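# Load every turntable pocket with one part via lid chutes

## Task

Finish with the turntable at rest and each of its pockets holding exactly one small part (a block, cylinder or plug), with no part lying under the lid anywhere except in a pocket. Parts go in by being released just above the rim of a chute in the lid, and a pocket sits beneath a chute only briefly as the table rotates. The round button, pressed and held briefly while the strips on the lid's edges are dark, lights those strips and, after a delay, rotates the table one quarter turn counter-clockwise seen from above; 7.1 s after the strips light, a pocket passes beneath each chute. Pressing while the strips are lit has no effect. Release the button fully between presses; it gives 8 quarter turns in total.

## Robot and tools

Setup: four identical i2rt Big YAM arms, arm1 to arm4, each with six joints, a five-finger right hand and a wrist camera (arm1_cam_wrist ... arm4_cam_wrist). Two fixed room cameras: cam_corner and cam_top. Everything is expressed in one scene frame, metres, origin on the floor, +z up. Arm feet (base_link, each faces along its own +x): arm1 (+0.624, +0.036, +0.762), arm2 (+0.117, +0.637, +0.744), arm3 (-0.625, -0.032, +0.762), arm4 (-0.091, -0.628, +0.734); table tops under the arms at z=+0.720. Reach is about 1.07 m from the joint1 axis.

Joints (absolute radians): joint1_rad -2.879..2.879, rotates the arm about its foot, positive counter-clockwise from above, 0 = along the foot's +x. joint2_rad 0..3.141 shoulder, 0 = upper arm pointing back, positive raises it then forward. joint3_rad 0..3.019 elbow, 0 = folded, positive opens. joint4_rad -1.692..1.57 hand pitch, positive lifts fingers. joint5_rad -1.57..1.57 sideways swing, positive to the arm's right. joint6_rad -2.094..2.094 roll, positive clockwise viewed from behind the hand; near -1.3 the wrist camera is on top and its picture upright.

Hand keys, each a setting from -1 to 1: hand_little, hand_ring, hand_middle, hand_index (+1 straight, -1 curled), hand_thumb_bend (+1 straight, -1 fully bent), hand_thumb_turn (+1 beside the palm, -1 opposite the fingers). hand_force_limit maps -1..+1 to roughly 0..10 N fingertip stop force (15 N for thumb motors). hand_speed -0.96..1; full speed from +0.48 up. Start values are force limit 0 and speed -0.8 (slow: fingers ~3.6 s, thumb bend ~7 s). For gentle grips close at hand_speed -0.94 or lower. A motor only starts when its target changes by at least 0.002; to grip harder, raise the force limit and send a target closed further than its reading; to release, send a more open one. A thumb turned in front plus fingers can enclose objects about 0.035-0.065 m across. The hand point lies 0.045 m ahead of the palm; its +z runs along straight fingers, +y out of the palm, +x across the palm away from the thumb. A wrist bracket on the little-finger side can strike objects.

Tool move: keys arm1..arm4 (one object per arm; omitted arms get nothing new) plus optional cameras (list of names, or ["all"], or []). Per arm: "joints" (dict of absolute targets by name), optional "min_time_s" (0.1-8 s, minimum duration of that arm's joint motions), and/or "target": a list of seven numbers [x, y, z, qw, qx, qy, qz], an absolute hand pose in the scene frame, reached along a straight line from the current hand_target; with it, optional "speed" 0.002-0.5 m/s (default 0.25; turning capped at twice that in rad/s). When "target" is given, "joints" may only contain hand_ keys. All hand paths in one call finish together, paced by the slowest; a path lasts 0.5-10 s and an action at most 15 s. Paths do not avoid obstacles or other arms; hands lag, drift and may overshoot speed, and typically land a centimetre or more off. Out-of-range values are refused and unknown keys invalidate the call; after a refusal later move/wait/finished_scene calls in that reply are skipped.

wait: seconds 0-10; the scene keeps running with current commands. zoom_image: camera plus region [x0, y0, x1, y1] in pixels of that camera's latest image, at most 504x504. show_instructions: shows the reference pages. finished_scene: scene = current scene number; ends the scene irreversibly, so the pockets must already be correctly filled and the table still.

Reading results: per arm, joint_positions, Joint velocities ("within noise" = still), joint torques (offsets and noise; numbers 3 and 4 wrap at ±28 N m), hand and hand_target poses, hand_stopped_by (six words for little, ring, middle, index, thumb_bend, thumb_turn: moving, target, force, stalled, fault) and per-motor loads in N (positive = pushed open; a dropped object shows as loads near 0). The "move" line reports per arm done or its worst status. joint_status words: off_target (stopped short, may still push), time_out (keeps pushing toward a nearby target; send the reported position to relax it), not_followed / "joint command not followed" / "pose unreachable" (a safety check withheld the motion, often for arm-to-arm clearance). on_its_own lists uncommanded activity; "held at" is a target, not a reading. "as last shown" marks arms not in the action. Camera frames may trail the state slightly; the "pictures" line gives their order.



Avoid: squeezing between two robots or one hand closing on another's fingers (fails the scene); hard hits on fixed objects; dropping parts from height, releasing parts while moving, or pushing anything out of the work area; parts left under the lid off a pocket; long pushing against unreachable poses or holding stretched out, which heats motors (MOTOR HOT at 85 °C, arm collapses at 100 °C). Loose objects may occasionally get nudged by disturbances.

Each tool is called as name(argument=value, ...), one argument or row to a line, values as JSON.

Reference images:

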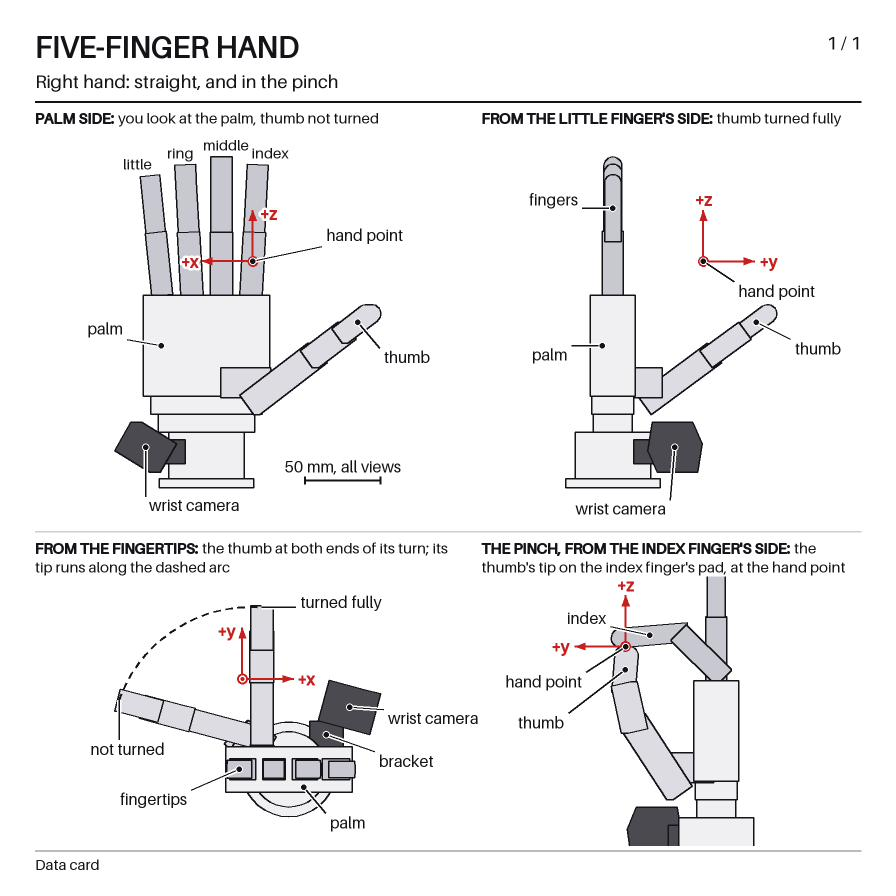

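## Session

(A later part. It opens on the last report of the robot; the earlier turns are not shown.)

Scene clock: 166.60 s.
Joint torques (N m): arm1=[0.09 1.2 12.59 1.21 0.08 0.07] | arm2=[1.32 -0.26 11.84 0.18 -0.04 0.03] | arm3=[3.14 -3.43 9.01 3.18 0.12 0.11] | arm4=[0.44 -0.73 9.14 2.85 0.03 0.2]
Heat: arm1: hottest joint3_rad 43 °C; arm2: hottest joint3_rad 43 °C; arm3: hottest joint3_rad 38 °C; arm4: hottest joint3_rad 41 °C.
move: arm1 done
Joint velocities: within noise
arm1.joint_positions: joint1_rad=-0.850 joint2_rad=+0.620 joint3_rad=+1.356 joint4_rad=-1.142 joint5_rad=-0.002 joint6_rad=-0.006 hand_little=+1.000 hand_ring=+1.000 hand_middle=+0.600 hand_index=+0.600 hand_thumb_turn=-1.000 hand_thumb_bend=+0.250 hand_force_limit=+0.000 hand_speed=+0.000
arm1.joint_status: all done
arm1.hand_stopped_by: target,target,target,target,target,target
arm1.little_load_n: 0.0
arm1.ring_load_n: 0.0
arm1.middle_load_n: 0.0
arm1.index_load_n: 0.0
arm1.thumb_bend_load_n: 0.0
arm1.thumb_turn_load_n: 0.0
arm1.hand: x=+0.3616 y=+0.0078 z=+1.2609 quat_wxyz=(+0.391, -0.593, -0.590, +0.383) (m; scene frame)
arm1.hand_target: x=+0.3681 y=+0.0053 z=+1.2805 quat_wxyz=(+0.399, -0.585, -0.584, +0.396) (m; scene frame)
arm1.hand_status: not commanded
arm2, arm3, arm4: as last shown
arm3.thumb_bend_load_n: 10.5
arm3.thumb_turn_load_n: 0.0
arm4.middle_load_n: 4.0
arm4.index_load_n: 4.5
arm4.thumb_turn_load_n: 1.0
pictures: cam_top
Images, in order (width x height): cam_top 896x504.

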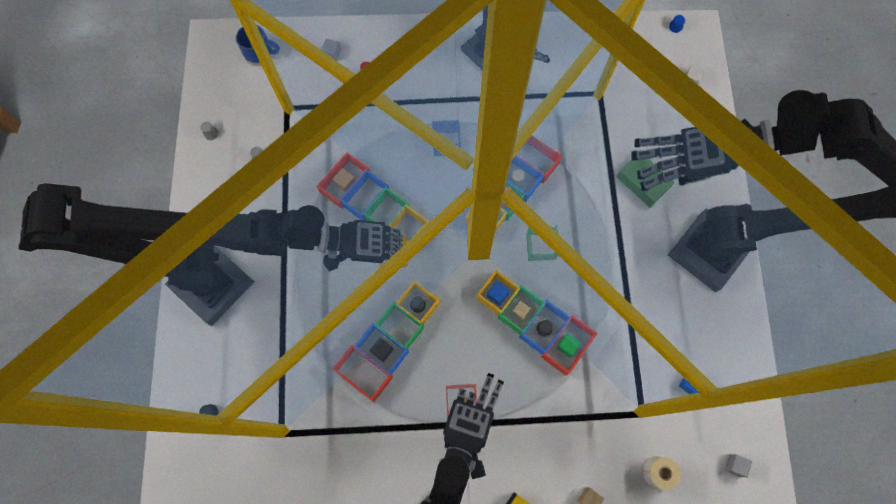

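move(
  arm1={"joints":{"joint1_rad":-2.35},"min_time_s":3},
  arm3={"target":[-0.156,0.023,0.924,-0.4056,0.5793,-0.5793,0.4056],"speed":0.06},
  arm4={"joints":{"joint1_rad":-0.985},"min_time_s":1},
  cameras=["all"],
)

zoom_image(
  camera="cam_top",
  region=[420, 360, 510, 450],
)

zoom_image(
  camera="cam_top",
  region=[340, 190, 430, 280],
)

zoom_image(
  camera="arm4_cam_wrist",
  region=[260, 220, 460, 380],
)

zoom_image(
  camera="arm3_cam_wrist",
  region=[270, 220, 470, 380],
)

zoom_image(
  camera="cam_corner",
  region=[450, 210, 510, 270],
)

Scene clock: 172.07 s.
Joint torques (N m): arm1=[-1.2 1.32 12.56 1.25 0.04 0.05] | arm2=[1.14 -0.44 11.82 0.2 -0.03 0.04] | arm3=[3.08 -3.14 10.3 3.22 0.04 0.11] | arm4=[0.44 -0.67 9.16 2.84 0.03 0.2]
Heat: arm1: hottest joint3_rad 42 °C; arm2: hottest joint3_rad 45 °C; arm3: hottest joint3_rad 38 °C; arm4: hottest joint3_rad 41 °C.
move: arm1 done; arm3 off_target; arm4 done
Joint velocities: within noise
arm1.joint_positions: joint1_rad=-2.339 joint2_rad=+0.620 joint3_rad=+1.356 joint4_rad=-1.142 joint5_rad=-0.001 joint6_rad=-0.006 hand_little=+1.000 hand_ring=+1.000 hand_middle=+0.600 hand_index=+0.600 hand_thumb_turn=-1.000 hand_thumb_bend=+0.250 hand_force_limit=+0.000 hand_speed=+0.000
arm1.joint_status: all done
arm1.hand_stopped_by: target,target,target,target,target,target
arm1.little_load_n: 0.0
arm1.ring_load_n: 0.0
arm1.middle_load_n: 0.0
arm1.index_load_n: 0.0
arm1.thumb_bend_load_n: 0.0
arm1.thumb_turn_load_n: 0.0
arm1.hand: x=+0.5731 y=+0.2907 z=+1.2632 quat_wxyz=(+0.551, -0.834, -0.033, +0.014) (m; scene frame)
arm1.hand_target: x=+0.5758 y=+0.2846 z=+1.2828 quat_wxyz=(+0.566, -0.824, -0.026, +0.013) (m; scene frame)
arm1.hand_status: not commanded
arm2: as last shown
arm3.joint_positions: joint1_rad=-0.780 joint2_rad=+1.086 joint3_rad=+0.563 joint4_rad=+0.143 joint5_rad=+0.065 joint6_rad=+0.018 hand_little=+0.000 hand_ring=+0.000 hand_middle=+0.141 hand_index=+0.130 hand_thumb_turn=-1.000 hand_thumb_bend=+0.252 hand_force_limit=+0.000 hand_speed=-0.500
arm3.joint_status: not commanded
arm3.hand_stopped_by: target,target,force,force,target,target
arm3.little_load_n: 0.0
arm3.ring_load_n: 0.0
arm3.middle_load_n: 5.0
arm3.index_load_n: 4.0
arm3.thumb_bend_load_n: 10.0
arm3.thumb_turn_load_n: 0.5
arm3.hand: x=-0.1643 y=+0.0164 z=+0.9177 quat_wxyz=(-0.395, +0.584, -0.582, +0.405) (m; scene frame)
arm3.hand_target: x=-0.1564 y=+0.0229 z=+0.9241 quat_wxyz=(-0.406, +0.579, -0.579, +0.406) (m; scene frame)
arm3.hand_status: off_target (0.012 m and 1.4 deg from the pose sent, 0.013 m and 0.8 deg at the start)
arm4.joint_positions: joint1_rad=-0.993 joint2_rad=+0.290 joint3_rad=+0.393 joint4_rad=-0.479 joint5_rad=+0.066 joint6_rad=+0.009 hand_little=+1.000 hand_ring=+1.000 hand_middle=+0.111 hand_index=+0.141 hand_thumb_turn=-1.000 hand_thumb_bend=+0.252 hand_force_limit=-0.100 hand_speed=-0.900
arm4.joint_status: all done
arm4.hand_stopped_by: target,target,force,force,target,target
arm4.little_load_n: 0.0
arm4.ring_load_n: 0.0
arm4.middle_load_n: 4.0
arm4.index_load_n: 4.0
arm4.thumb_bend_load_n: 7.0
arm4.thumb_turn_load_n: 0.5
arm4.hand: x=-0.0434 y=-0.3435 z=+0.9223 quat_wxyz=(-0.556, +0.819, -0.116, +0.088) (m; scene frame)
arm4.hand_target: x=-0.0457 y=-0.3402 z=+0.9261 quat_wxyz=(-0.567, +0.811, -0.119, +0.083) (m; scene frame)
arm4.hand_status: not commanded
pictures: arm1_cam_wrist, arm2_cam_wrist, arm3_cam_wrist, arm4_cam_wrist, cam_corner, cam_top
Images, in order (width x height): arm1_cam_wrist 616x616, arm2_cam_wrist 616x616, arm3_cam_wrist 616x616, arm4_cam_wrist 616x616, cam_corner 896x504, cam_top 896x504.

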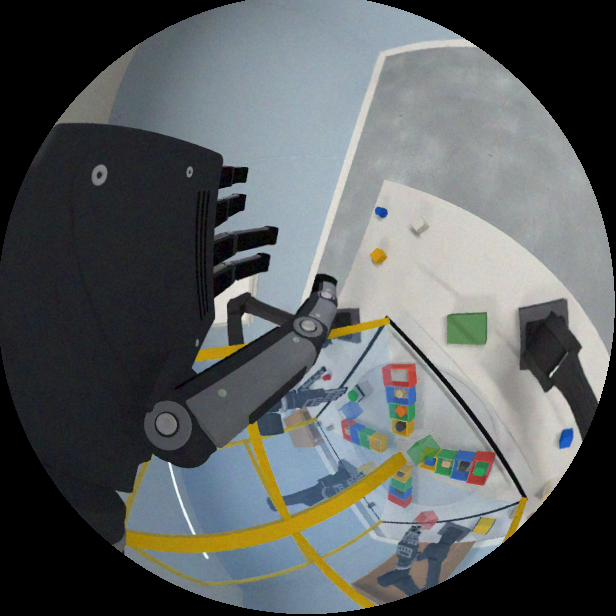

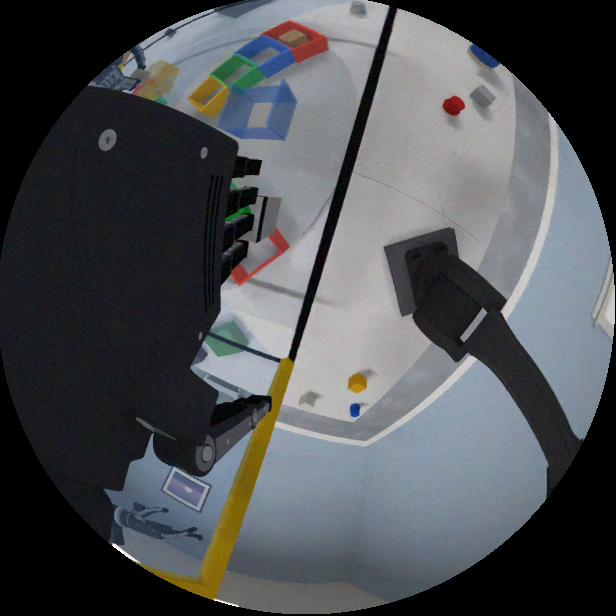

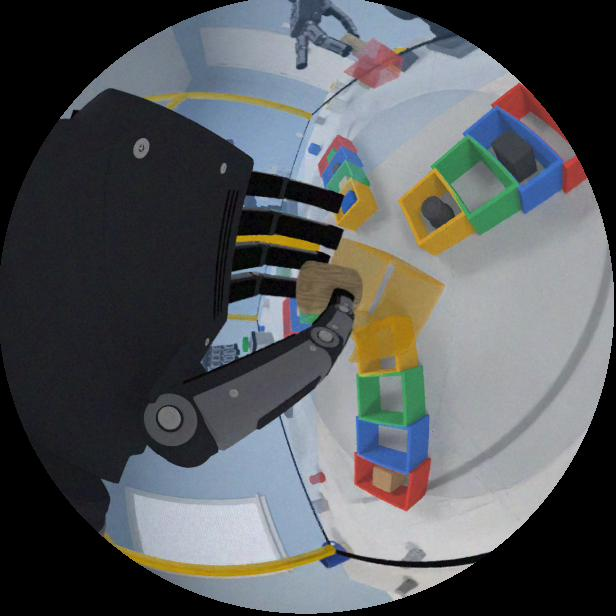

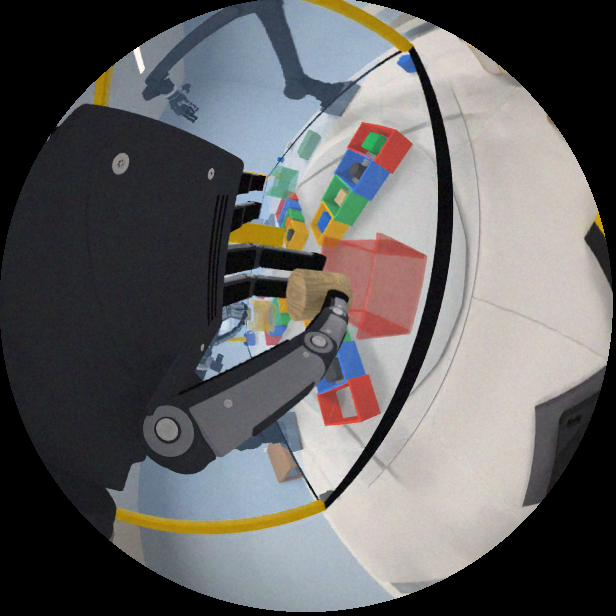

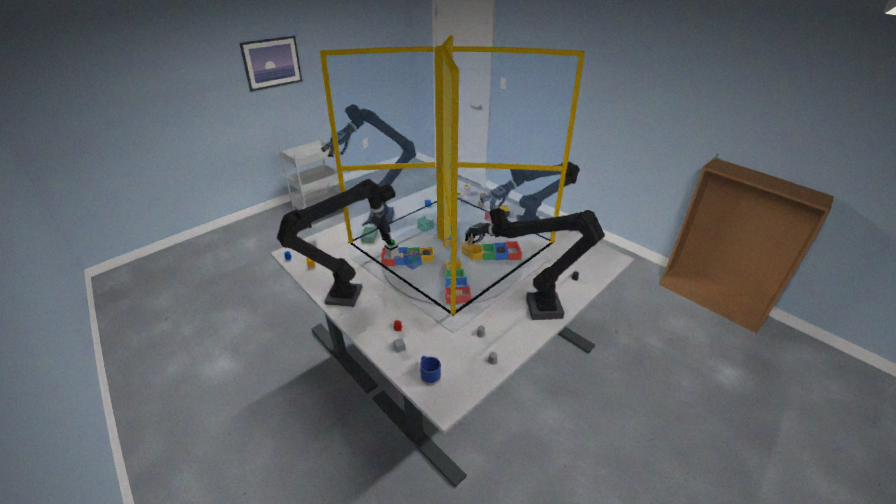

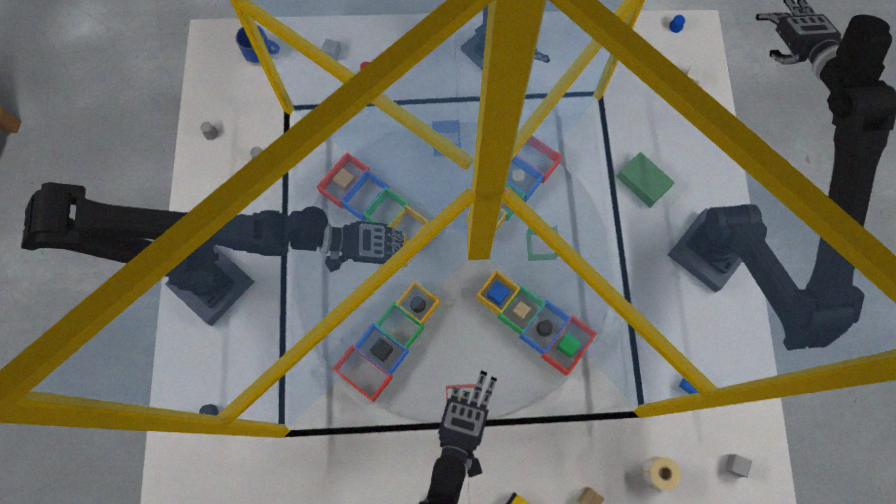

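Scaled by 5.600 from the camera's 896x504 image, which has a finer 1280x720 frame.

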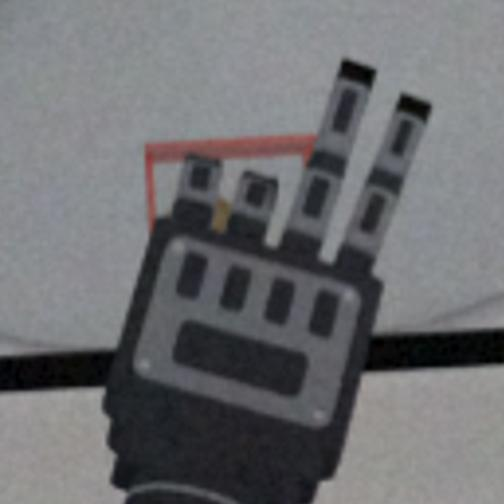

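Scaled by 5.600 from the camera's 896x504 image, which has a finer 1280x720 frame.

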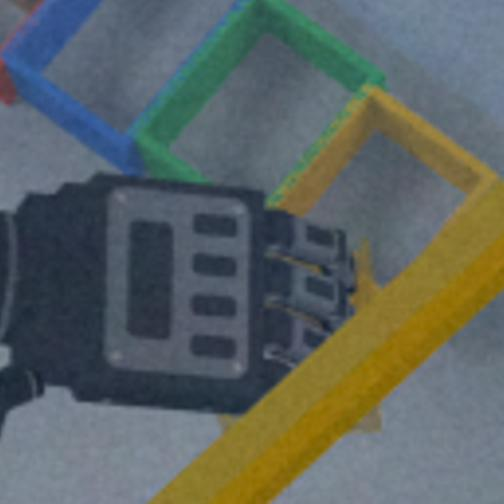

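Scaled by 2.520 from the camera's 616x616 image, which has a finer 880x880 frame.

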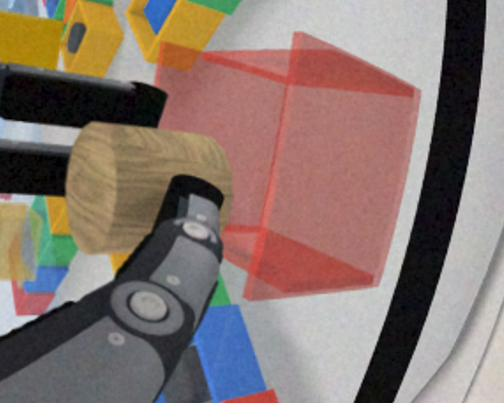

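Scaled by 2.520 from the camera's 616x616 image, which has a finer 880x880 frame.

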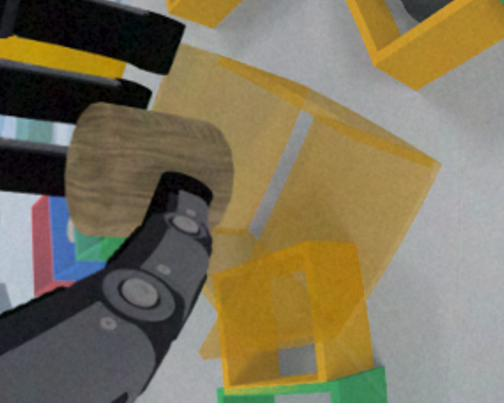

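Scaled by 8.400 from the camera's 896x504 image, which has a finer 1280x720 frame.

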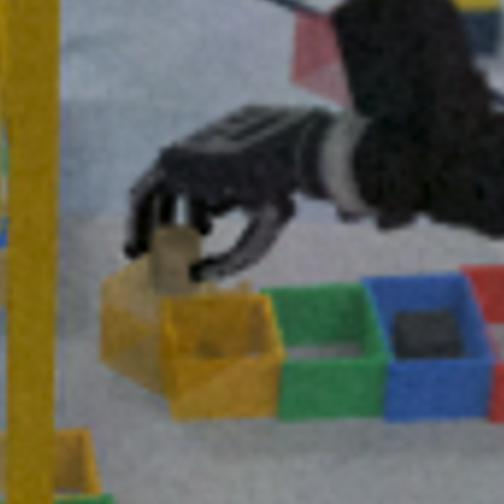

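move(
  arm2={"target":[0.122,0.418,0.968,0,0,-0.992,0.124],"speed":0.1},
)

move(
  arm2={"target":[0.122,0.418,0.953,0,0,-0.992,0.124],"speed":0.06},
  cameras=["cam_top"],
)

move(
  arm1={"target":[0.636,0.532,0.83,0.5506,-0.7864,0.2293,-0.1605],"speed":0.22},
  arm2={"target":[0.122,0.418,1.005,0,0,-0.992,0.124],"speed":0.1},
  cameras=["arm1_cam_wrist","cam_top"],
)

Scene clock: 173.80 s.
Joint torques (N m): arm1=[-1.2 1.26 12.53 1.24 0.04 0.07] | arm2=[1.2 -0.67 6.42 1.17 -0.02 0.02] | arm3=[2.9 -3.31 10.33 3.21 0.04 0.11] | arm4=[0.44 -0.73 9.14 2.84 0.03 0.2]
Heat: arm1: hottest joint3_rad 42 °C; arm2: hottest joint3_rad 45 °C; arm3: hottest joint3_rad 38 °C; arm4: hottest joint3_rad 41 °C.
move: arm2 off_target
Joint velocities: within noise
arm1, arm3, arm4: as last shown
arm2.joint_positions: joint1_rad=-0.802 joint2_rad=+0.855 joint3_rad=+0.989 joint4_rad=-1.431 joint5_rad=-0.010 joint6_rad=-0.093 hand_little=+1.000 hand_ring=+1.000 hand_middle=+1.000 hand_index=+1.000 hand_thumb_turn=+1.000 hand_thumb_bend=+1.000 hand_force_limit=+0.000 hand_speed=-0.800
arm2.joint_status: not commanded
arm2.hand_stopped_by: target,target,target,target,target,target
arm2.little_load_n: 0.0
arm2.ring_load_n: 0.0
arm2.middle_load_n: -1.0
arm2.index_load_n: 0.0
arm2.thumb_bend_load_n: 0.0
arm2.thumb_turn_load_n: 0.0
arm2.hand: x=+0.1199 y=+0.4175 z=+0.9787 quat_wxyz=(+0.000, +0.000, -0.991, +0.132) (m; scene frame)
arm2.hand_target: x=+0.1219 y=+0.4183 z=+0.9682 quat_wxyz=(+0.000, +0.000, -0.992, +0.124) (m; scene frame)
arm2.hand_status: off_target (0.011 m and 0.9 deg from the pose sent, 0.024 m and 1.5 deg at the start)
arm3.middle_load_n: 4.5
arm3.thumb_bend_load_n: 10.5
pictures: none

Scene clock: 174.80 s.
Joint torques (N m): arm1=[-1.2 1.2 12.51 1.32 0.04 0.07] | arm2=[1.26 0.67 5.52 1.42 -0.03 0.01] | arm3=[2.9 -3.49 10.36 3.19 0.03 0.1] | arm4=[0.38 -0.73 9.14 2.84 0.03 0.2]
Heat: arm1: hottest joint3_rad 42 °C; arm2: hottest joint3_rad 44 °C; arm3: hottest joint3_rad 38 °C; arm4: hottest joint3_rad 41 °C.
move: arm2 off_target
Joint velocities: within noise
arm1, arm3, arm4: as last shown
arm1.thumb_turn_load_n: 0.5
arm2.joint_positions: joint1_rad=-0.802 joint2_rad=+0.837 joint3_rad=+0.959 joint4_rad=-1.400 joint5_rad=-0.010 joint6_rad=-0.093 hand_little=+1.000 hand_ring=+1.000 hand_middle=+1.000 hand_index=+1.000 hand_thumb_turn=+1.000 hand_thumb_bend=+1.000 hand_force_limit=+0.000 hand_speed=-0.800
arm2.joint_status: not commanded
arm2.hand_stopped_by: target,target,target,target,target,target
arm2.little_load_n: 0.0
arm2.ring_load_n: 0.0
arm2.middle_load_n: -2.0
arm2.index_load_n: 0.0
arm2.thumb_bend_load_n: 0.0
arm2.thumb_turn_load_n: 0.0
arm2.hand: x=+0.1200 y=+0.4177 z=+0.9711 quat_wxyz=(+0.001, +0.000, -0.990, +0.141) (m; scene frame)
arm2.hand_target: x=+0.1219 y=+0.4188 z=+0.9536 quat_wxyz=(+0.000, +0.000, -0.992, +0.124) (m; scene frame)
arm2.hand_status: off_target (0.018 m and 2.0 deg from the pose sent, 0.026 m and 0.9 deg at the start)
pictures: cam_top
Images, in order (width x height): cam_top 896x504.

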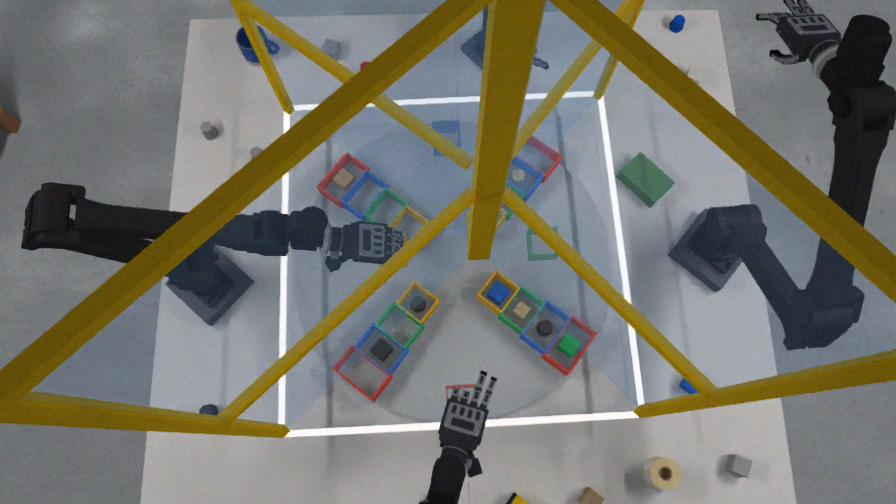

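Scene clock: 178.10 s.
Joint torques (N m): arm1=[0.38 -5.95 9.48 1.77 0.32 0.08] | arm2=[1.03 -0.38 11.79 0.18 -0.03 0.04] | arm3=[3.08 -3.37 10.3 3.14 0.04 0.11] | arm4=[0.38 -0.73 9.14 2.84 0.03 0.2]
Heat: arm1: hottest joint3_rad 42 °C; arm2: hottest joint3_rad 45 °C; arm3: hottest joint3_rad 38 °C; arm4: hottest joint3_rad 41 °C.
move: arm1 off_target; arm2 off_target
Joint velocities: within noise
arm1.joint_positions: joint1_rad=-2.279 joint2_rad=+1.412 joint3_rad=+0.531 joint4_rad=+0.401 joint5_rad=+0.651 joint6_rad=+0.286 hand_little=+1.000 hand_ring=+1.000 hand_middle=+0.600 hand_index=+0.600 hand_thumb_turn=-1.000 hand_thumb_bend=+0.250 hand_force_limit=+0.000 hand_speed=+0.000
arm1.joint_status: not commanded
arm1.hand_stopped_by: target,target,target,target,target,target
arm1.little_load_n: 0.0
arm1.ring_load_n: 0.0
arm1.middle_load_n: 0.0
arm1.index_load_n: 0.0
arm1.thumb_bend_load_n: 0.0
arm1.thumb_turn_load_n: 0.0
arm1.hand: x=+0.6435 y=+0.5196 z=+0.8218 quat_wxyz=(+0.539, -0.793, +0.228, -0.169) (m; scene frame)
arm1.hand_target: x=+0.6360 y=+0.5314 z=+0.8301 quat_wxyz=(+0.550, -0.787, +0.229, -0.160) (m; scene frame)
arm1.hand_status: off_target (0.017 m and 1.8 deg from the pose sent, 0.500 m and 36.6 deg at the start)
arm2.joint_positions: joint1_rad=-0.802 joint2_rad=+0.861 joint3_rad=+1.021 joint4_rad=-1.497 joint5_rad=-0.010 joint6_rad=-0.093 hand_little=+1.000 hand_ring=+1.000 hand_middle=+1.000 hand_index=+1.000 hand_thumb_turn=+1.000 hand_thumb_bend=+1.000 hand_force_limit=+0.000 hand_speed=-0.800
arm2.joint_status: not commanded
arm2.hand_stopped_by: target,target,target,target,target,target
arm2.little_load_n: 0.0
arm2.ring_load_n: 0.0
arm2.middle_load_n: 0.0
arm2.index_load_n: 0.0
arm2.thumb_bend_load_n: 0.0
arm2.thumb_turn_load_n: 0.0
arm2.hand: x=+0.1207 y=+0.4279 z=+0.9894 quat_wxyz=(-0.001, +0.000, -0.994, +0.111) (m; scene frame)
arm2.hand_target: x=+0.1219 y=+0.4184 z=+1.0046 quat_wxyz=(+0.000, +0.000, -0.992, +0.124) (m; scene frame)
arm2.hand_status: off_target (0.018 m and 1.5 deg from the pose sent, 0.034 m and 2.0 deg at the start)
arm3, arm4: as last shown
arm3.index_load_n: 4.5
arm4.thumb_bend_load_n: 7.5
arm4.thumb_turn_load_n: 1.0
pictures: arm1_cam_wrist, cam_top
Images, in order (width x height): arm1_cam_wrist 616x616, cam_top 896x504.

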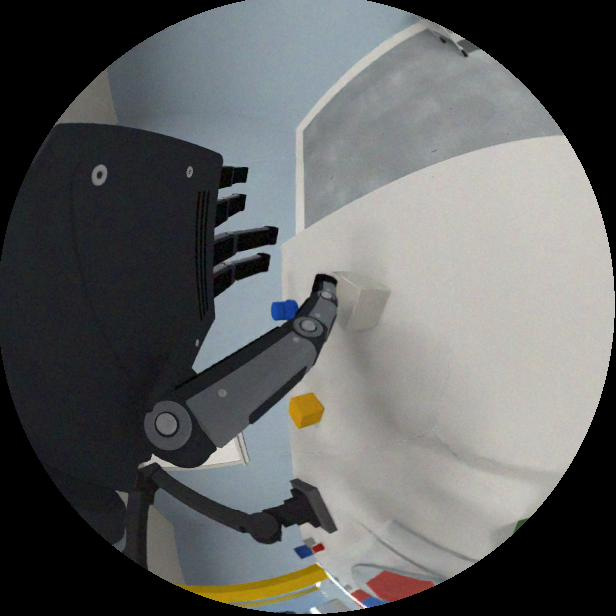

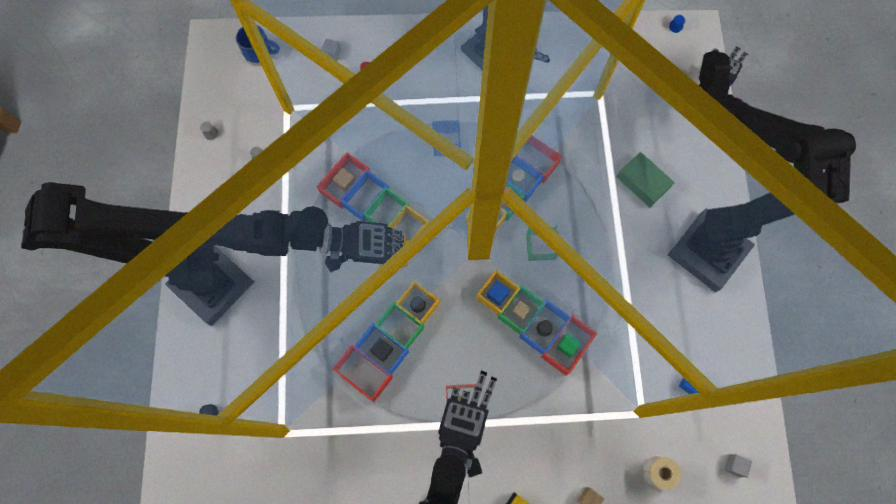

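wait(
  seconds=1.2,
  cameras=["cam_top"],
)

wait(
  seconds=0.3,
  cameras=["cam_top"],
)

Scene clock: 179.47 s.
Joint torques (N m): arm1=[0.5 -6.07 9.51 1.85 0.34 0.08] | arm2=[1.26 -0.09 11.86 0.12 -0.05 0.03] | arm3=[2.84 -3.31 10.32 3.14 0.05 0.1] | arm4=[0.44 -0.67 9.14 2.85 0.03 0.2]
Heat: arm1: hottest joint3_rad 42 °C; arm2: hottest joint3_rad 45 °C; arm3: hottest joint3_rad 38 °C; arm4: hottest joint3_rad 41 °C.
Joint velocities: within noise
arm1.joint_positions: joint1_rad=-2.279 joint2_rad=+1.412 joint3_rad=+0.531 joint4_rad=+0.401 joint5_rad=+0.651 joint6_rad=+0.286 hand_little=+1.000 hand_ring=+1.000 hand_middle=+0.600 hand_index=+0.600 hand_thumb_turn=-1.000 hand_thumb_bend=+0.250 hand_force_limit=+0.000 hand_speed=+0.000
arm1.joint_status: not commanded
arm1.hand_stopped_by: target,target,target,target,target,target
arm1.little_load_n: 0.0
arm1.ring_load_n: 0.0
arm1.middle_load_n: 0.0
arm1.index_load_n: 0.0
arm1.thumb_bend_load_n: 0.0
arm1.thumb_turn_load_n: 0.0
arm1.hand: x=+0.6435 y=+0.5196 z=+0.8219 quat_wxyz=(+0.539, -0.793, +0.228, -0.169) (m; scene frame)
arm1.hand_target: x=+0.6360 y=+0.5315 z=+0.8302 quat_wxyz=(+0.551, -0.786, +0.229, -0.160) (m; scene frame)
arm1.hand_status: off_target (0.017 m and 1.8 deg from the pose sent, 0.500 m and 36.6 deg at the start)
arm2.joint_positions: joint1_rad=-0.802 joint2_rad=+0.861 joint3_rad=+1.021 joint4_rad=-1.497 joint5_rad=-0.010 joint6_rad=-0.093 hand_little=+1.000 hand_ring=+1.000 hand_middle=+1.000 hand_index=+1.000 hand_thumb_turn=+1.000 hand_thumb_bend=+1.000 hand_force_limit=+0.000 hand_speed=-0.800
arm2.joint_status: not commanded
arm2.hand_stopped_by: target,target,target,target,target,target
arm2.little_load_n: 0.0
arm2.ring_load_n: 0.0
arm2.middle_load_n: 0.0
arm2.index_load_n: 0.0
arm2.thumb_bend_load_n: 0.0
arm2.thumb_turn_load_n: 0.0
arm2.hand: x=+0.1207 y=+0.4279 z=+0.9894 quat_wxyz=(-0.001, +0.000, -0.994, +0.111) (m; scene frame)
arm2.hand_target: x=+0.1219 y=+0.4184 z=+1.0046 quat_wxyz=(+0.000, +0.000, -0.992, +0.124) (m; scene frame)
arm2.hand_status: off_target (0.018 m and 1.5 deg from the pose sent, 0.034 m and 2.0 deg at the start)
arm3.joint_positions: joint1_rad=-0.780 joint2_rad=+1.086 joint3_rad=+0.563 joint4_rad=+0.143 joint5_rad=+0.065 joint6_rad=+0.018 hand_little=+0.000 hand_ring=+0.000 hand_middle=+0.141 hand_index=+0.130 hand_thumb_turn=-1.000 hand_thumb_bend=+0.252 hand_force_limit=+0.000 hand_speed=-0.500
arm3.joint_status: not commanded
arm3.hand_stopped_by: target,target,force,force,target,target
arm3.little_load_n: 0.0
arm3.ring_load_n: 0.0
arm3.middle_load_n: 4.5
arm3.index_load_n: 4.0
arm3.thumb_bend_load_n: 10.0
arm3.thumb_turn_load_n: 0.5
arm3.hand: x=-0.1643 y=+0.0164 z=+0.9177 quat_wxyz=(-0.395, +0.584, -0.582, +0.405) (m; scene frame)
arm3.hand_target: x=-0.1564 y=+0.0229 z=+0.9241 quat_wxyz=(-0.406, +0.579, -0.579, +0.406) (m; scene frame)
arm3.hand_status: not commanded
arm4.joint_positions: joint1_rad=-0.993 joint2_rad=+0.290 joint3_rad=+0.393 joint4_rad=-0.479 joint5_rad=+0.066 joint6_rad=+0.009 hand_little=+1.000 hand_ring=+1.000 hand_middle=+0.111 hand_index=+0.141 hand_thumb_turn=-1.000 hand_thumb_bend=+0.252 hand_force_limit=-0.100 hand_speed=-0.900
arm4.joint_status: not commanded
arm4.hand_stopped_by: target,target,force,force,target,target
arm4.little_load_n: 0.0
arm4.ring_load_n: 0.0
arm4.middle_load_n: 4.0
arm4.index_load_n: 4.0
arm4.thumb_bend_load_n: 7.0
arm4.thumb_turn_load_n: 0.5
arm4.hand: x=-0.0434 y=-0.3435 z=+0.9223 quat_wxyz=(-0.556, +0.819, -0.116, +0.088) (m; scene frame)
arm4.hand_target: x=-0.0457 y=-0.3402 z=+0.9261 quat_wxyz=(-0.567, +0.811, -0.119, +0.083) (m; scene frame)
arm4.hand_status: not commanded
wait: 1.20 s; at rest by 0.10 s
pictures: cam_top
Images, in order (width x height): cam_top 896x504.

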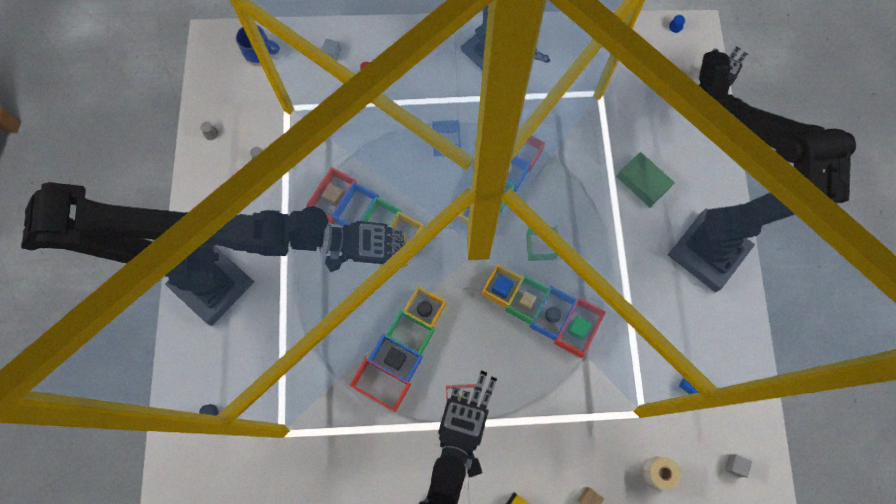

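Scene clock: 179.77 s.
Joint torques (N m): arm1=[0.38 -6.01 9.47 1.81 0.33 0.06] | arm2=[1.08 -0.21 11.79 0.13 -0.03 0.04] | arm3=[3.02 -3.49 10.39 3.15 0.06 0.11] | arm4=[0.44 -0.67 9.16 2.85 0.03 0.2]
Heat: arm1: hottest joint3_rad 42 °C; arm2: hottest joint3_rad 45 °C; arm3: hottest joint3_rad 38 °C; arm4: hottest joint3_rad 41 °C.
Joint velocities: within noise
arm1.joint_positions: joint1_rad=-2.279 joint2_rad=+1.412 joint3_rad=+0.531 joint4_rad=+0.401 joint5_rad=+0.651 joint6_rad=+0.286 hand_little=+1.000 hand_ring=+1.000 hand_middle=+0.600 hand_index=+0.600 hand_thumb_turn=-1.000 hand_thumb_bend=+0.250 hand_force_limit=+0.000 hand_speed=+0.000
arm1.joint_status: not commanded
arm1.hand_stopped_by: target,target,target,target,target,target
arm1.little_load_n: 0.0
arm1.ring_load_n: 0.0
arm1.middle_load_n: 0.0
arm1.index_load_n: 0.0
arm1.thumb_bend_load_n: 0.0
arm1.thumb_turn_load_n: 0.0
arm1.hand: x=+0.6435 y=+0.5196 z=+0.8219 quat_wxyz=(+0.539, -0.793, +0.228, -0.169) (m; scene frame)
arm1.hand_target: x=+0.6360 y=+0.5315 z=+0.8302 quat_wxyz=(+0.551, -0.786, +0.229, -0.160) (m; scene frame)
arm1.hand_status: off_target (0.017 m and 1.8 deg from the pose sent, 0.500 m and 36.6 deg at the start)
arm2.joint_positions: joint1_rad=-0.802 joint2_rad=+0.861 joint3_rad=+1.021 joint4_rad=-1.497 joint5_rad=-0.010 joint6_rad=-0.093 hand_little=+1.000 hand_ring=+1.000 hand_middle=+1.000 hand_index=+1.000 hand_thumb_turn=+1.000 hand_thumb_bend=+1.000 hand_force_limit=+0.000 hand_speed=-0.800
arm2.joint_status: not commanded
arm2.hand_stopped_by: target,target,target,target,target,target
arm2.little_load_n: 0.0
arm2.ring_load_n: 0.0
arm2.middle_load_n: 0.0
arm2.index_load_n: 0.0
arm2.thumb_bend_load_n: 0.0
arm2.thumb_turn_load_n: 0.0
arm2.hand: x=+0.1207 y=+0.4279 z=+0.9894 quat_wxyz=(-0.001, +0.000, -0.994, +0.111) (m; scene frame)
arm2.hand_target: x=+0.1219 y=+0.4184 z=+1.0046 quat_wxyz=(+0.000, +0.000, -0.992, +0.124) (m; scene frame)
arm2.hand_status: off_target (0.018 m and 1.5 deg from the pose sent, 0.034 m and 2.0 deg at the start)
arm3.joint_positions: joint1_rad=-0.780 joint2_rad=+1.086 joint3_rad=+0.563 joint4_rad=+0.143 joint5_rad=+0.065 joint6_rad=+0.018 hand_little=+0.000 hand_ring=+0.000 hand_middle=+0.141 hand_index=+0.130 hand_thumb_turn=-1.000 hand_thumb_bend=+0.252 hand_force_limit=+0.000 hand_speed=-0.500
arm3.joint_status: not commanded
arm3.hand_stopped_by: target,target,force,force,target,target
arm3.little_load_n: 0.0
arm3.ring_load_n: 0.0
arm3.middle_load_n: 4.5
arm3.index_load_n: 4.0
arm3.thumb_bend_load_n: 10.0
arm3.thumb_turn_load_n: 0.5
arm3.hand: x=-0.1643 y=+0.0164 z=+0.9177 quat_wxyz=(-0.395, +0.584, -0.582, +0.405) (m; scene frame)
arm3.hand_target: x=-0.1564 y=+0.0229 z=+0.9241 quat_wxyz=(-0.406, +0.579, -0.579, +0.406) (m; scene frame)
arm3.hand_status: not commanded
arm4.joint_positions: joint1_rad=-0.993 joint2_rad=+0.290 joint3_rad=+0.393 joint4_rad=-0.479 joint5_rad=+0.066 joint6_rad=+0.009 hand_little=+1.000 hand_ring=+1.000 hand_middle=+0.111 hand_index=+0.141 hand_thumb_turn=-1.000 hand_thumb_bend=+0.252 hand_force_limit=-0.100 hand_speed=-0.900
arm4.joint_status: not commanded
arm4.hand_stopped_by: target,target,force,force,target,target
arm4.little_load_n: 0.0
arm4.ring_load_n: 0.0
arm4.middle_load_n: 4.0
arm4.index_load_n: 4.5
arm4.thumb_bend_load_n: 7.0
arm4.thumb_turn_load_n: 0.5
arm4.hand: x=-0.0434 y=-0.3435 z=+0.9223 quat_wxyz=(-0.556, +0.819, -0.116, +0.088) (m; scene frame)
arm4.hand_target: x=-0.0457 y=-0.3402 z=+0.9261 quat_wxyz=(-0.567, +0.811, -0.119, +0.083) (m; scene frame)
arm4.hand_status: not commanded
wait: 0.30 s; at rest by 0.27 s
pictures: cam_top
Images, in order (width x height): cam_top 896x504.

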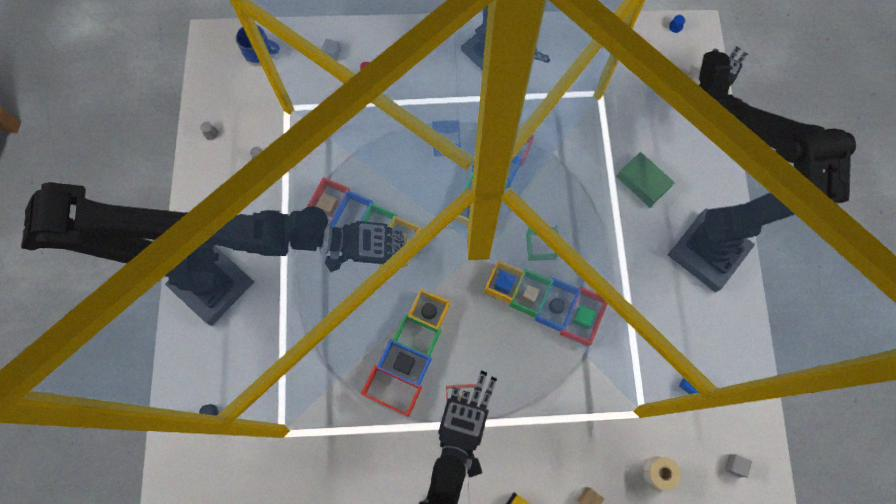

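wait(
  seconds=1.15,
)

move(
  arm3={"joints":{"hand_index":0.9,"hand_middle":0.9,"hand_thumb_bend":0.6,"hand_speed":1}},
  arm4={"joints":{"hand_index":0.9,"hand_middle":0.9,"hand_thumb_bend":0.6,"hand_speed":1}},
  cameras=["cam_top","arm3_cam_wrist","arm4_cam_wrist","cam_corner"],
)

Scene clock: 181.30 s.
Joint torques (N m): arm1=[0.38 -5.83 9.44 1.84 0.32 0.08] | arm2=[1.2 -0.15 11.84 0.17 -0.04 0.04] | arm3=[2.96 -3.43 10.32 3.23 0.04 0.11] | arm4=[0.44 -0.73 9.13 2.84 0.03 0.2]
Heat: arm1: hottest joint3_rad 42 °C; arm2: hottest joint3_rad 46 °C; arm3: hottest joint3_rad 39 °C; arm4: hottest joint3_rad 41 °C.
Joint velocities: within noise
arm1.joint_positions: joint1_rad=-2.279 joint2_rad=+1.412 joint3_rad=+0.531 joint4_rad=+0.401 joint5_rad=+0.651 joint6_rad=+0.286 hand_little=+1.000 hand_ring=+1.000 hand_middle=+0.600 hand_index=+0.600 hand_thumb_turn=-1.000 hand_thumb_bend=+0.250 hand_force_limit=+0.000 hand_speed=+0.000
arm1.joint_status: not commanded
arm1.hand_stopped_by: target,target,target,target,target,target
arm1.little_load_n: 0.0
arm1.ring_load_n: 0.0
arm1.middle_load_n: 0.0
arm1.index_load_n: 0.0
arm1.thumb_bend_load_n: 0.0
arm1.thumb_turn_load_n: 0.0
arm1.hand: x=+0.6435 y=+0.5196 z=+0.8219 quat_wxyz=(+0.539, -0.793, +0.228, -0.169) (m; scene frame)
arm1.hand_target: x=+0.6360 y=+0.5315 z=+0.8302 quat_wxyz=(+0.551, -0.786, +0.229, -0.160) (m; scene frame)
arm1.hand_status: off_target (0.017 m and 1.8 deg from the pose sent, 0.500 m and 36.6 deg at the start)
arm2.joint_positions: joint1_rad=-0.802 joint2_rad=+0.861 joint3_rad=+1.021 joint4_rad=-1.497 joint5_rad=-0.010 joint6_rad=-0.093 hand_little=+1.000 hand_ring=+1.000 hand_middle=+1.000 hand_index=+1.000 hand_thumb_turn=+1.000 hand_thumb_bend=+1.000 hand_force_limit=+0.000 hand_speed=-0.800
arm2.joint_status: not commanded
arm2.hand_stopped_by: target,target,target,target,target,target
arm2.little_load_n: 0.0
arm2.ring_load_n: 0.0
arm2.middle_load_n: 0.0
arm2.index_load_n: 0.0
arm2.thumb_bend_load_n: 0.0
arm2.thumb_turn_load_n: -0.5
arm2.hand: x=+0.1207 y=+0.4279 z=+0.9894 quat_wxyz=(-0.001, +0.000, -0.994, +0.111) (m; scene frame)
arm2.hand_target: x=+0.1219 y=+0.4184 z=+1.0046 quat_wxyz=(+0.000, +0.000, -0.992, +0.124) (m; scene frame)
arm2.hand_status: off_target (0.018 m and 1.5 deg from the pose sent, 0.034 m and 2.0 deg at the start)
arm3.joint_positions: joint1_rad=-0.780 joint2_rad=+1.086 joint3_rad=+0.563 joint4_rad=+0.143 joint5_rad=+0.065 joint6_rad=+0.018 hand_little=+0.000 hand_ring=+0.000 hand_middle=+0.141 hand_index=+0.130 hand_thumb_turn=-1.000 hand_thumb_bend=+0.252 hand_force_limit=+0.000 hand_speed=-0.500
arm3.joint_status: not commanded
arm3.hand_stopped_by: target,target,force,force,target,target
arm3.little_load_n: 0.0
arm3.ring_load_n: 0.0
arm3.middle_load_n: 4.5
arm3.index_load_n: 4.0
arm3.thumb_bend_load_n: 10.5
arm3.thumb_turn_load_n: 0.0
arm3.hand: x=-0.1643 y=+0.0164 z=+0.9177 quat_wxyz=(-0.395, +0.584, -0.582, +0.405) (m; scene frame)
arm3.hand_target: x=-0.1564 y=+0.0229 z=+0.9241 quat_wxyz=(-0.406, +0.579, -0.579, +0.406) (m; scene frame)
arm3.hand_status: not commanded
arm4.joint_positions: joint1_rad=-0.993 joint2_rad=+0.290 joint3_rad=+0.393 joint4_rad=-0.479 joint5_rad=+0.066 joint6_rad=+0.009 hand_little=+1.000 hand_ring=+1.000 hand_middle=+0.111 hand_index=+0.141 hand_thumb_turn=-1.000 hand_thumb_bend=+0.252 hand_force_limit=-0.100 hand_speed=-0.900
arm4.joint_status: not commanded
arm4.hand_stopped_by: target,target,force,force,target,target
arm4.little_load_n: 0.0
arm4.ring_load_n: 0.0
arm4.middle_load_n: 4.0
arm4.index_load_n: 4.0
arm4.thumb_bend_load_n: 7.0
arm4.thumb_turn_load_n: 0.5
arm4.hand: x=-0.0434 y=-0.3435 z=+0.9223 quat_wxyz=(-0.556, +0.819, -0.116, +0.088) (m; scene frame)
arm4.hand_target: x=-0.0457 y=-0.3402 z=+0.9261 quat_wxyz=(-0.567, +0.811, -0.119, +0.083) (m; scene frame)
arm4.hand_status: not commanded
wait: 1.17 s; at rest from the start
pictures: none

Scene clock: 181.97 s.
Joint torques (N m): arm1=[0.26 -5.83 9.43 1.83 0.33 0.06] | arm2=[1.14 -0.5 11.84 0.2 -0.05 0.05] | arm3=[2.73 -3.37 10.39 3.11 0.05 0.1] | arm4=[0.38 -0.67 9.16 2.8 0.03 0.2]
Heat: arm1: hottest joint3_rad 42 °C; arm2: hottest joint3_rad 46 °C; arm3: hottest joint3_rad 39 °C; arm4: hottest joint3_rad 41 °C.
move: arm3 done; arm4 done
Joint velocities: within noise
arm1, arm2: as last shown
arm1.middle_load_n: -0.5
arm2.thumb_turn_load_n: 0.0
arm3.joint_positions: joint1_rad=-0.780 joint2_rad=+1.086 joint3_rad=+0.563 joint4_rad=+0.144 joint5_rad=+0.065 joint6_rad=+0.018 hand_little=+0.000 hand_ring=+0.000 hand_middle=+0.900 hand_index=+0.900 hand_thumb_turn=-1.000 hand_thumb_bend=+0.600 hand_force_limit=+0.000 hand_speed=+1.000
arm3.joint_status: all done
arm3.hand_stopped_by: target,target,target,target,target,target
arm3.little_load_n: 0.0
arm3.ring_load_n: 0.0
arm3.middle_load_n: 0.0
arm3.index_load_n: 0.0
arm3.thumb_bend_load_n: 0.0
arm3.thumb_turn_load_n: 0.0
arm3.hand: x=-0.1642 y=+0.0164 z=+0.9179 quat_wxyz=(-0.395, +0.584, -0.582, +0.406) (m; scene frame)
arm3.hand_target: x=-0.1564 y=+0.0229 z=+0.9241 quat_wxyz=(-0.405, +0.579, -0.579, +0.405) (m; scene frame)
arm3.hand_status: not commanded
arm4.joint_positions: joint1_rad=-0.993 joint2_rad=+0.290 joint3_rad=+0.393 joint4_rad=-0.477 joint5_rad=+0.066 joint6_rad=+0.009 hand_little=+1.000 hand_ring=+1.000 hand_middle=+0.900 hand_index=+0.900 hand_thumb_turn=-1.000 hand_thumb_bend=+0.600 hand_force_limit=-0.100 hand_speed=+1.000
arm4.joint_status: all done
arm4.hand_stopped_by: target,target,target,target,target,target
arm4.little_load_n: 0.0
arm4.ring_load_n: 0.0
arm4.middle_load_n: 0.0
arm4.index_load_n: 0.0
arm4.thumb_bend_load_n: 0.0
arm4.thumb_turn_load_n: 0.0
arm4.hand: x=-0.0434 y=-0.3434 z=+0.9227 quat_wxyz=(-0.556, +0.818, -0.116, +0.088) (m; scene frame)
arm4.hand_target: x=-0.0457 y=-0.3402 z=+0.9260 quat_wxyz=(-0.567, +0.811, -0.119, +0.083) (m; scene frame)
arm4.hand_status: not commanded
pictures: arm3_cam_wrist, arm4_cam_wrist, cam_corner, cam_top
Images, in order (width x height): arm3_cam_wrist 616x616, arm4_cam_wrist 616x616, cam_corner 896x504, cam_top 896x504.

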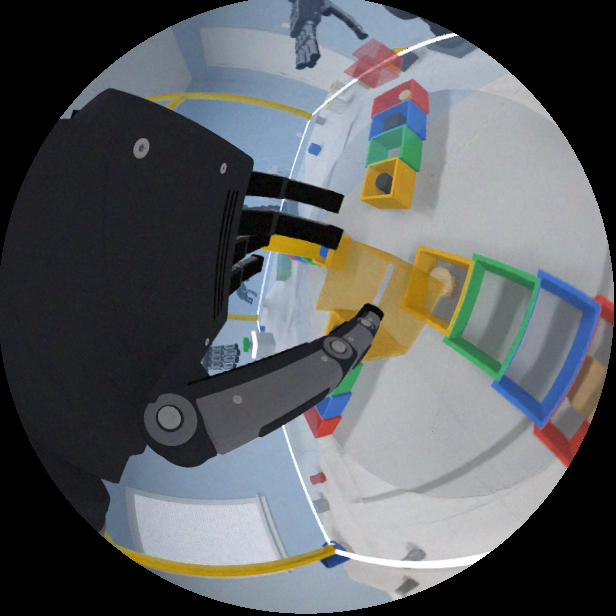

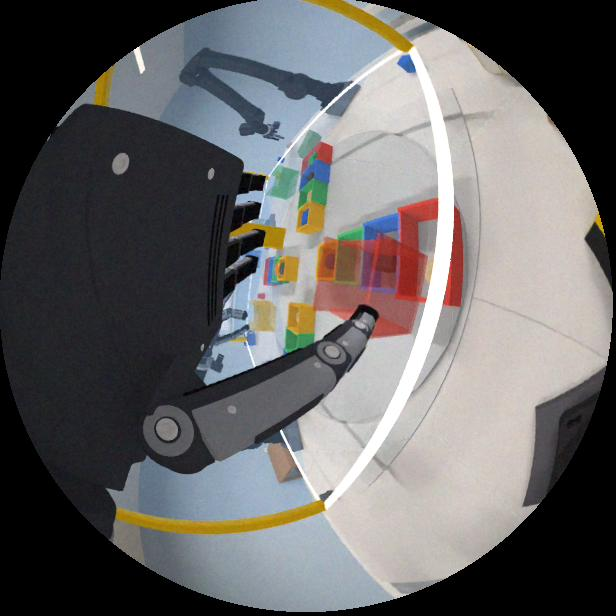

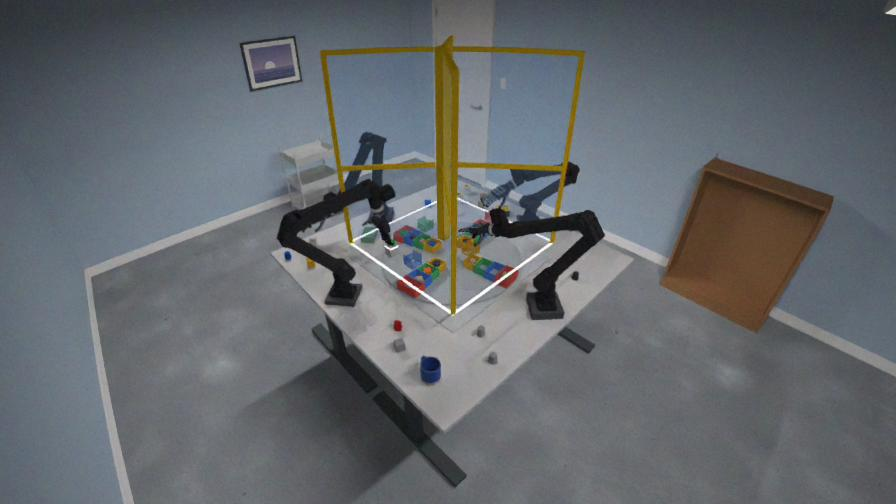

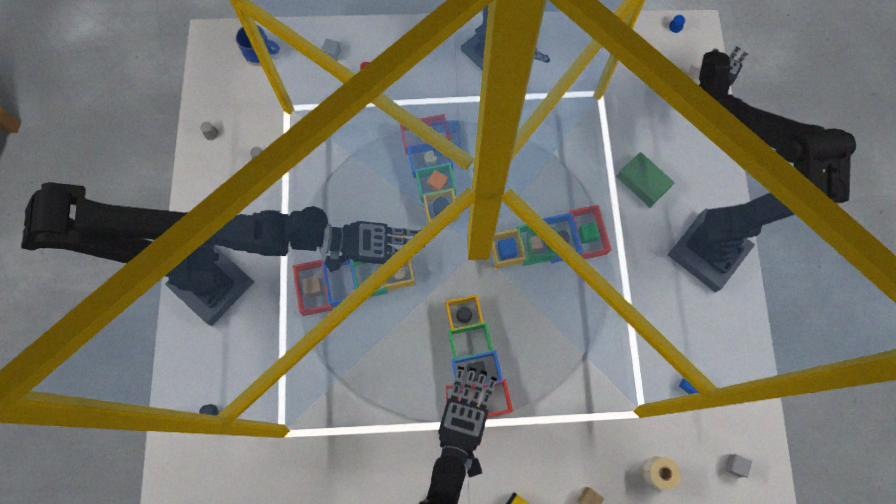

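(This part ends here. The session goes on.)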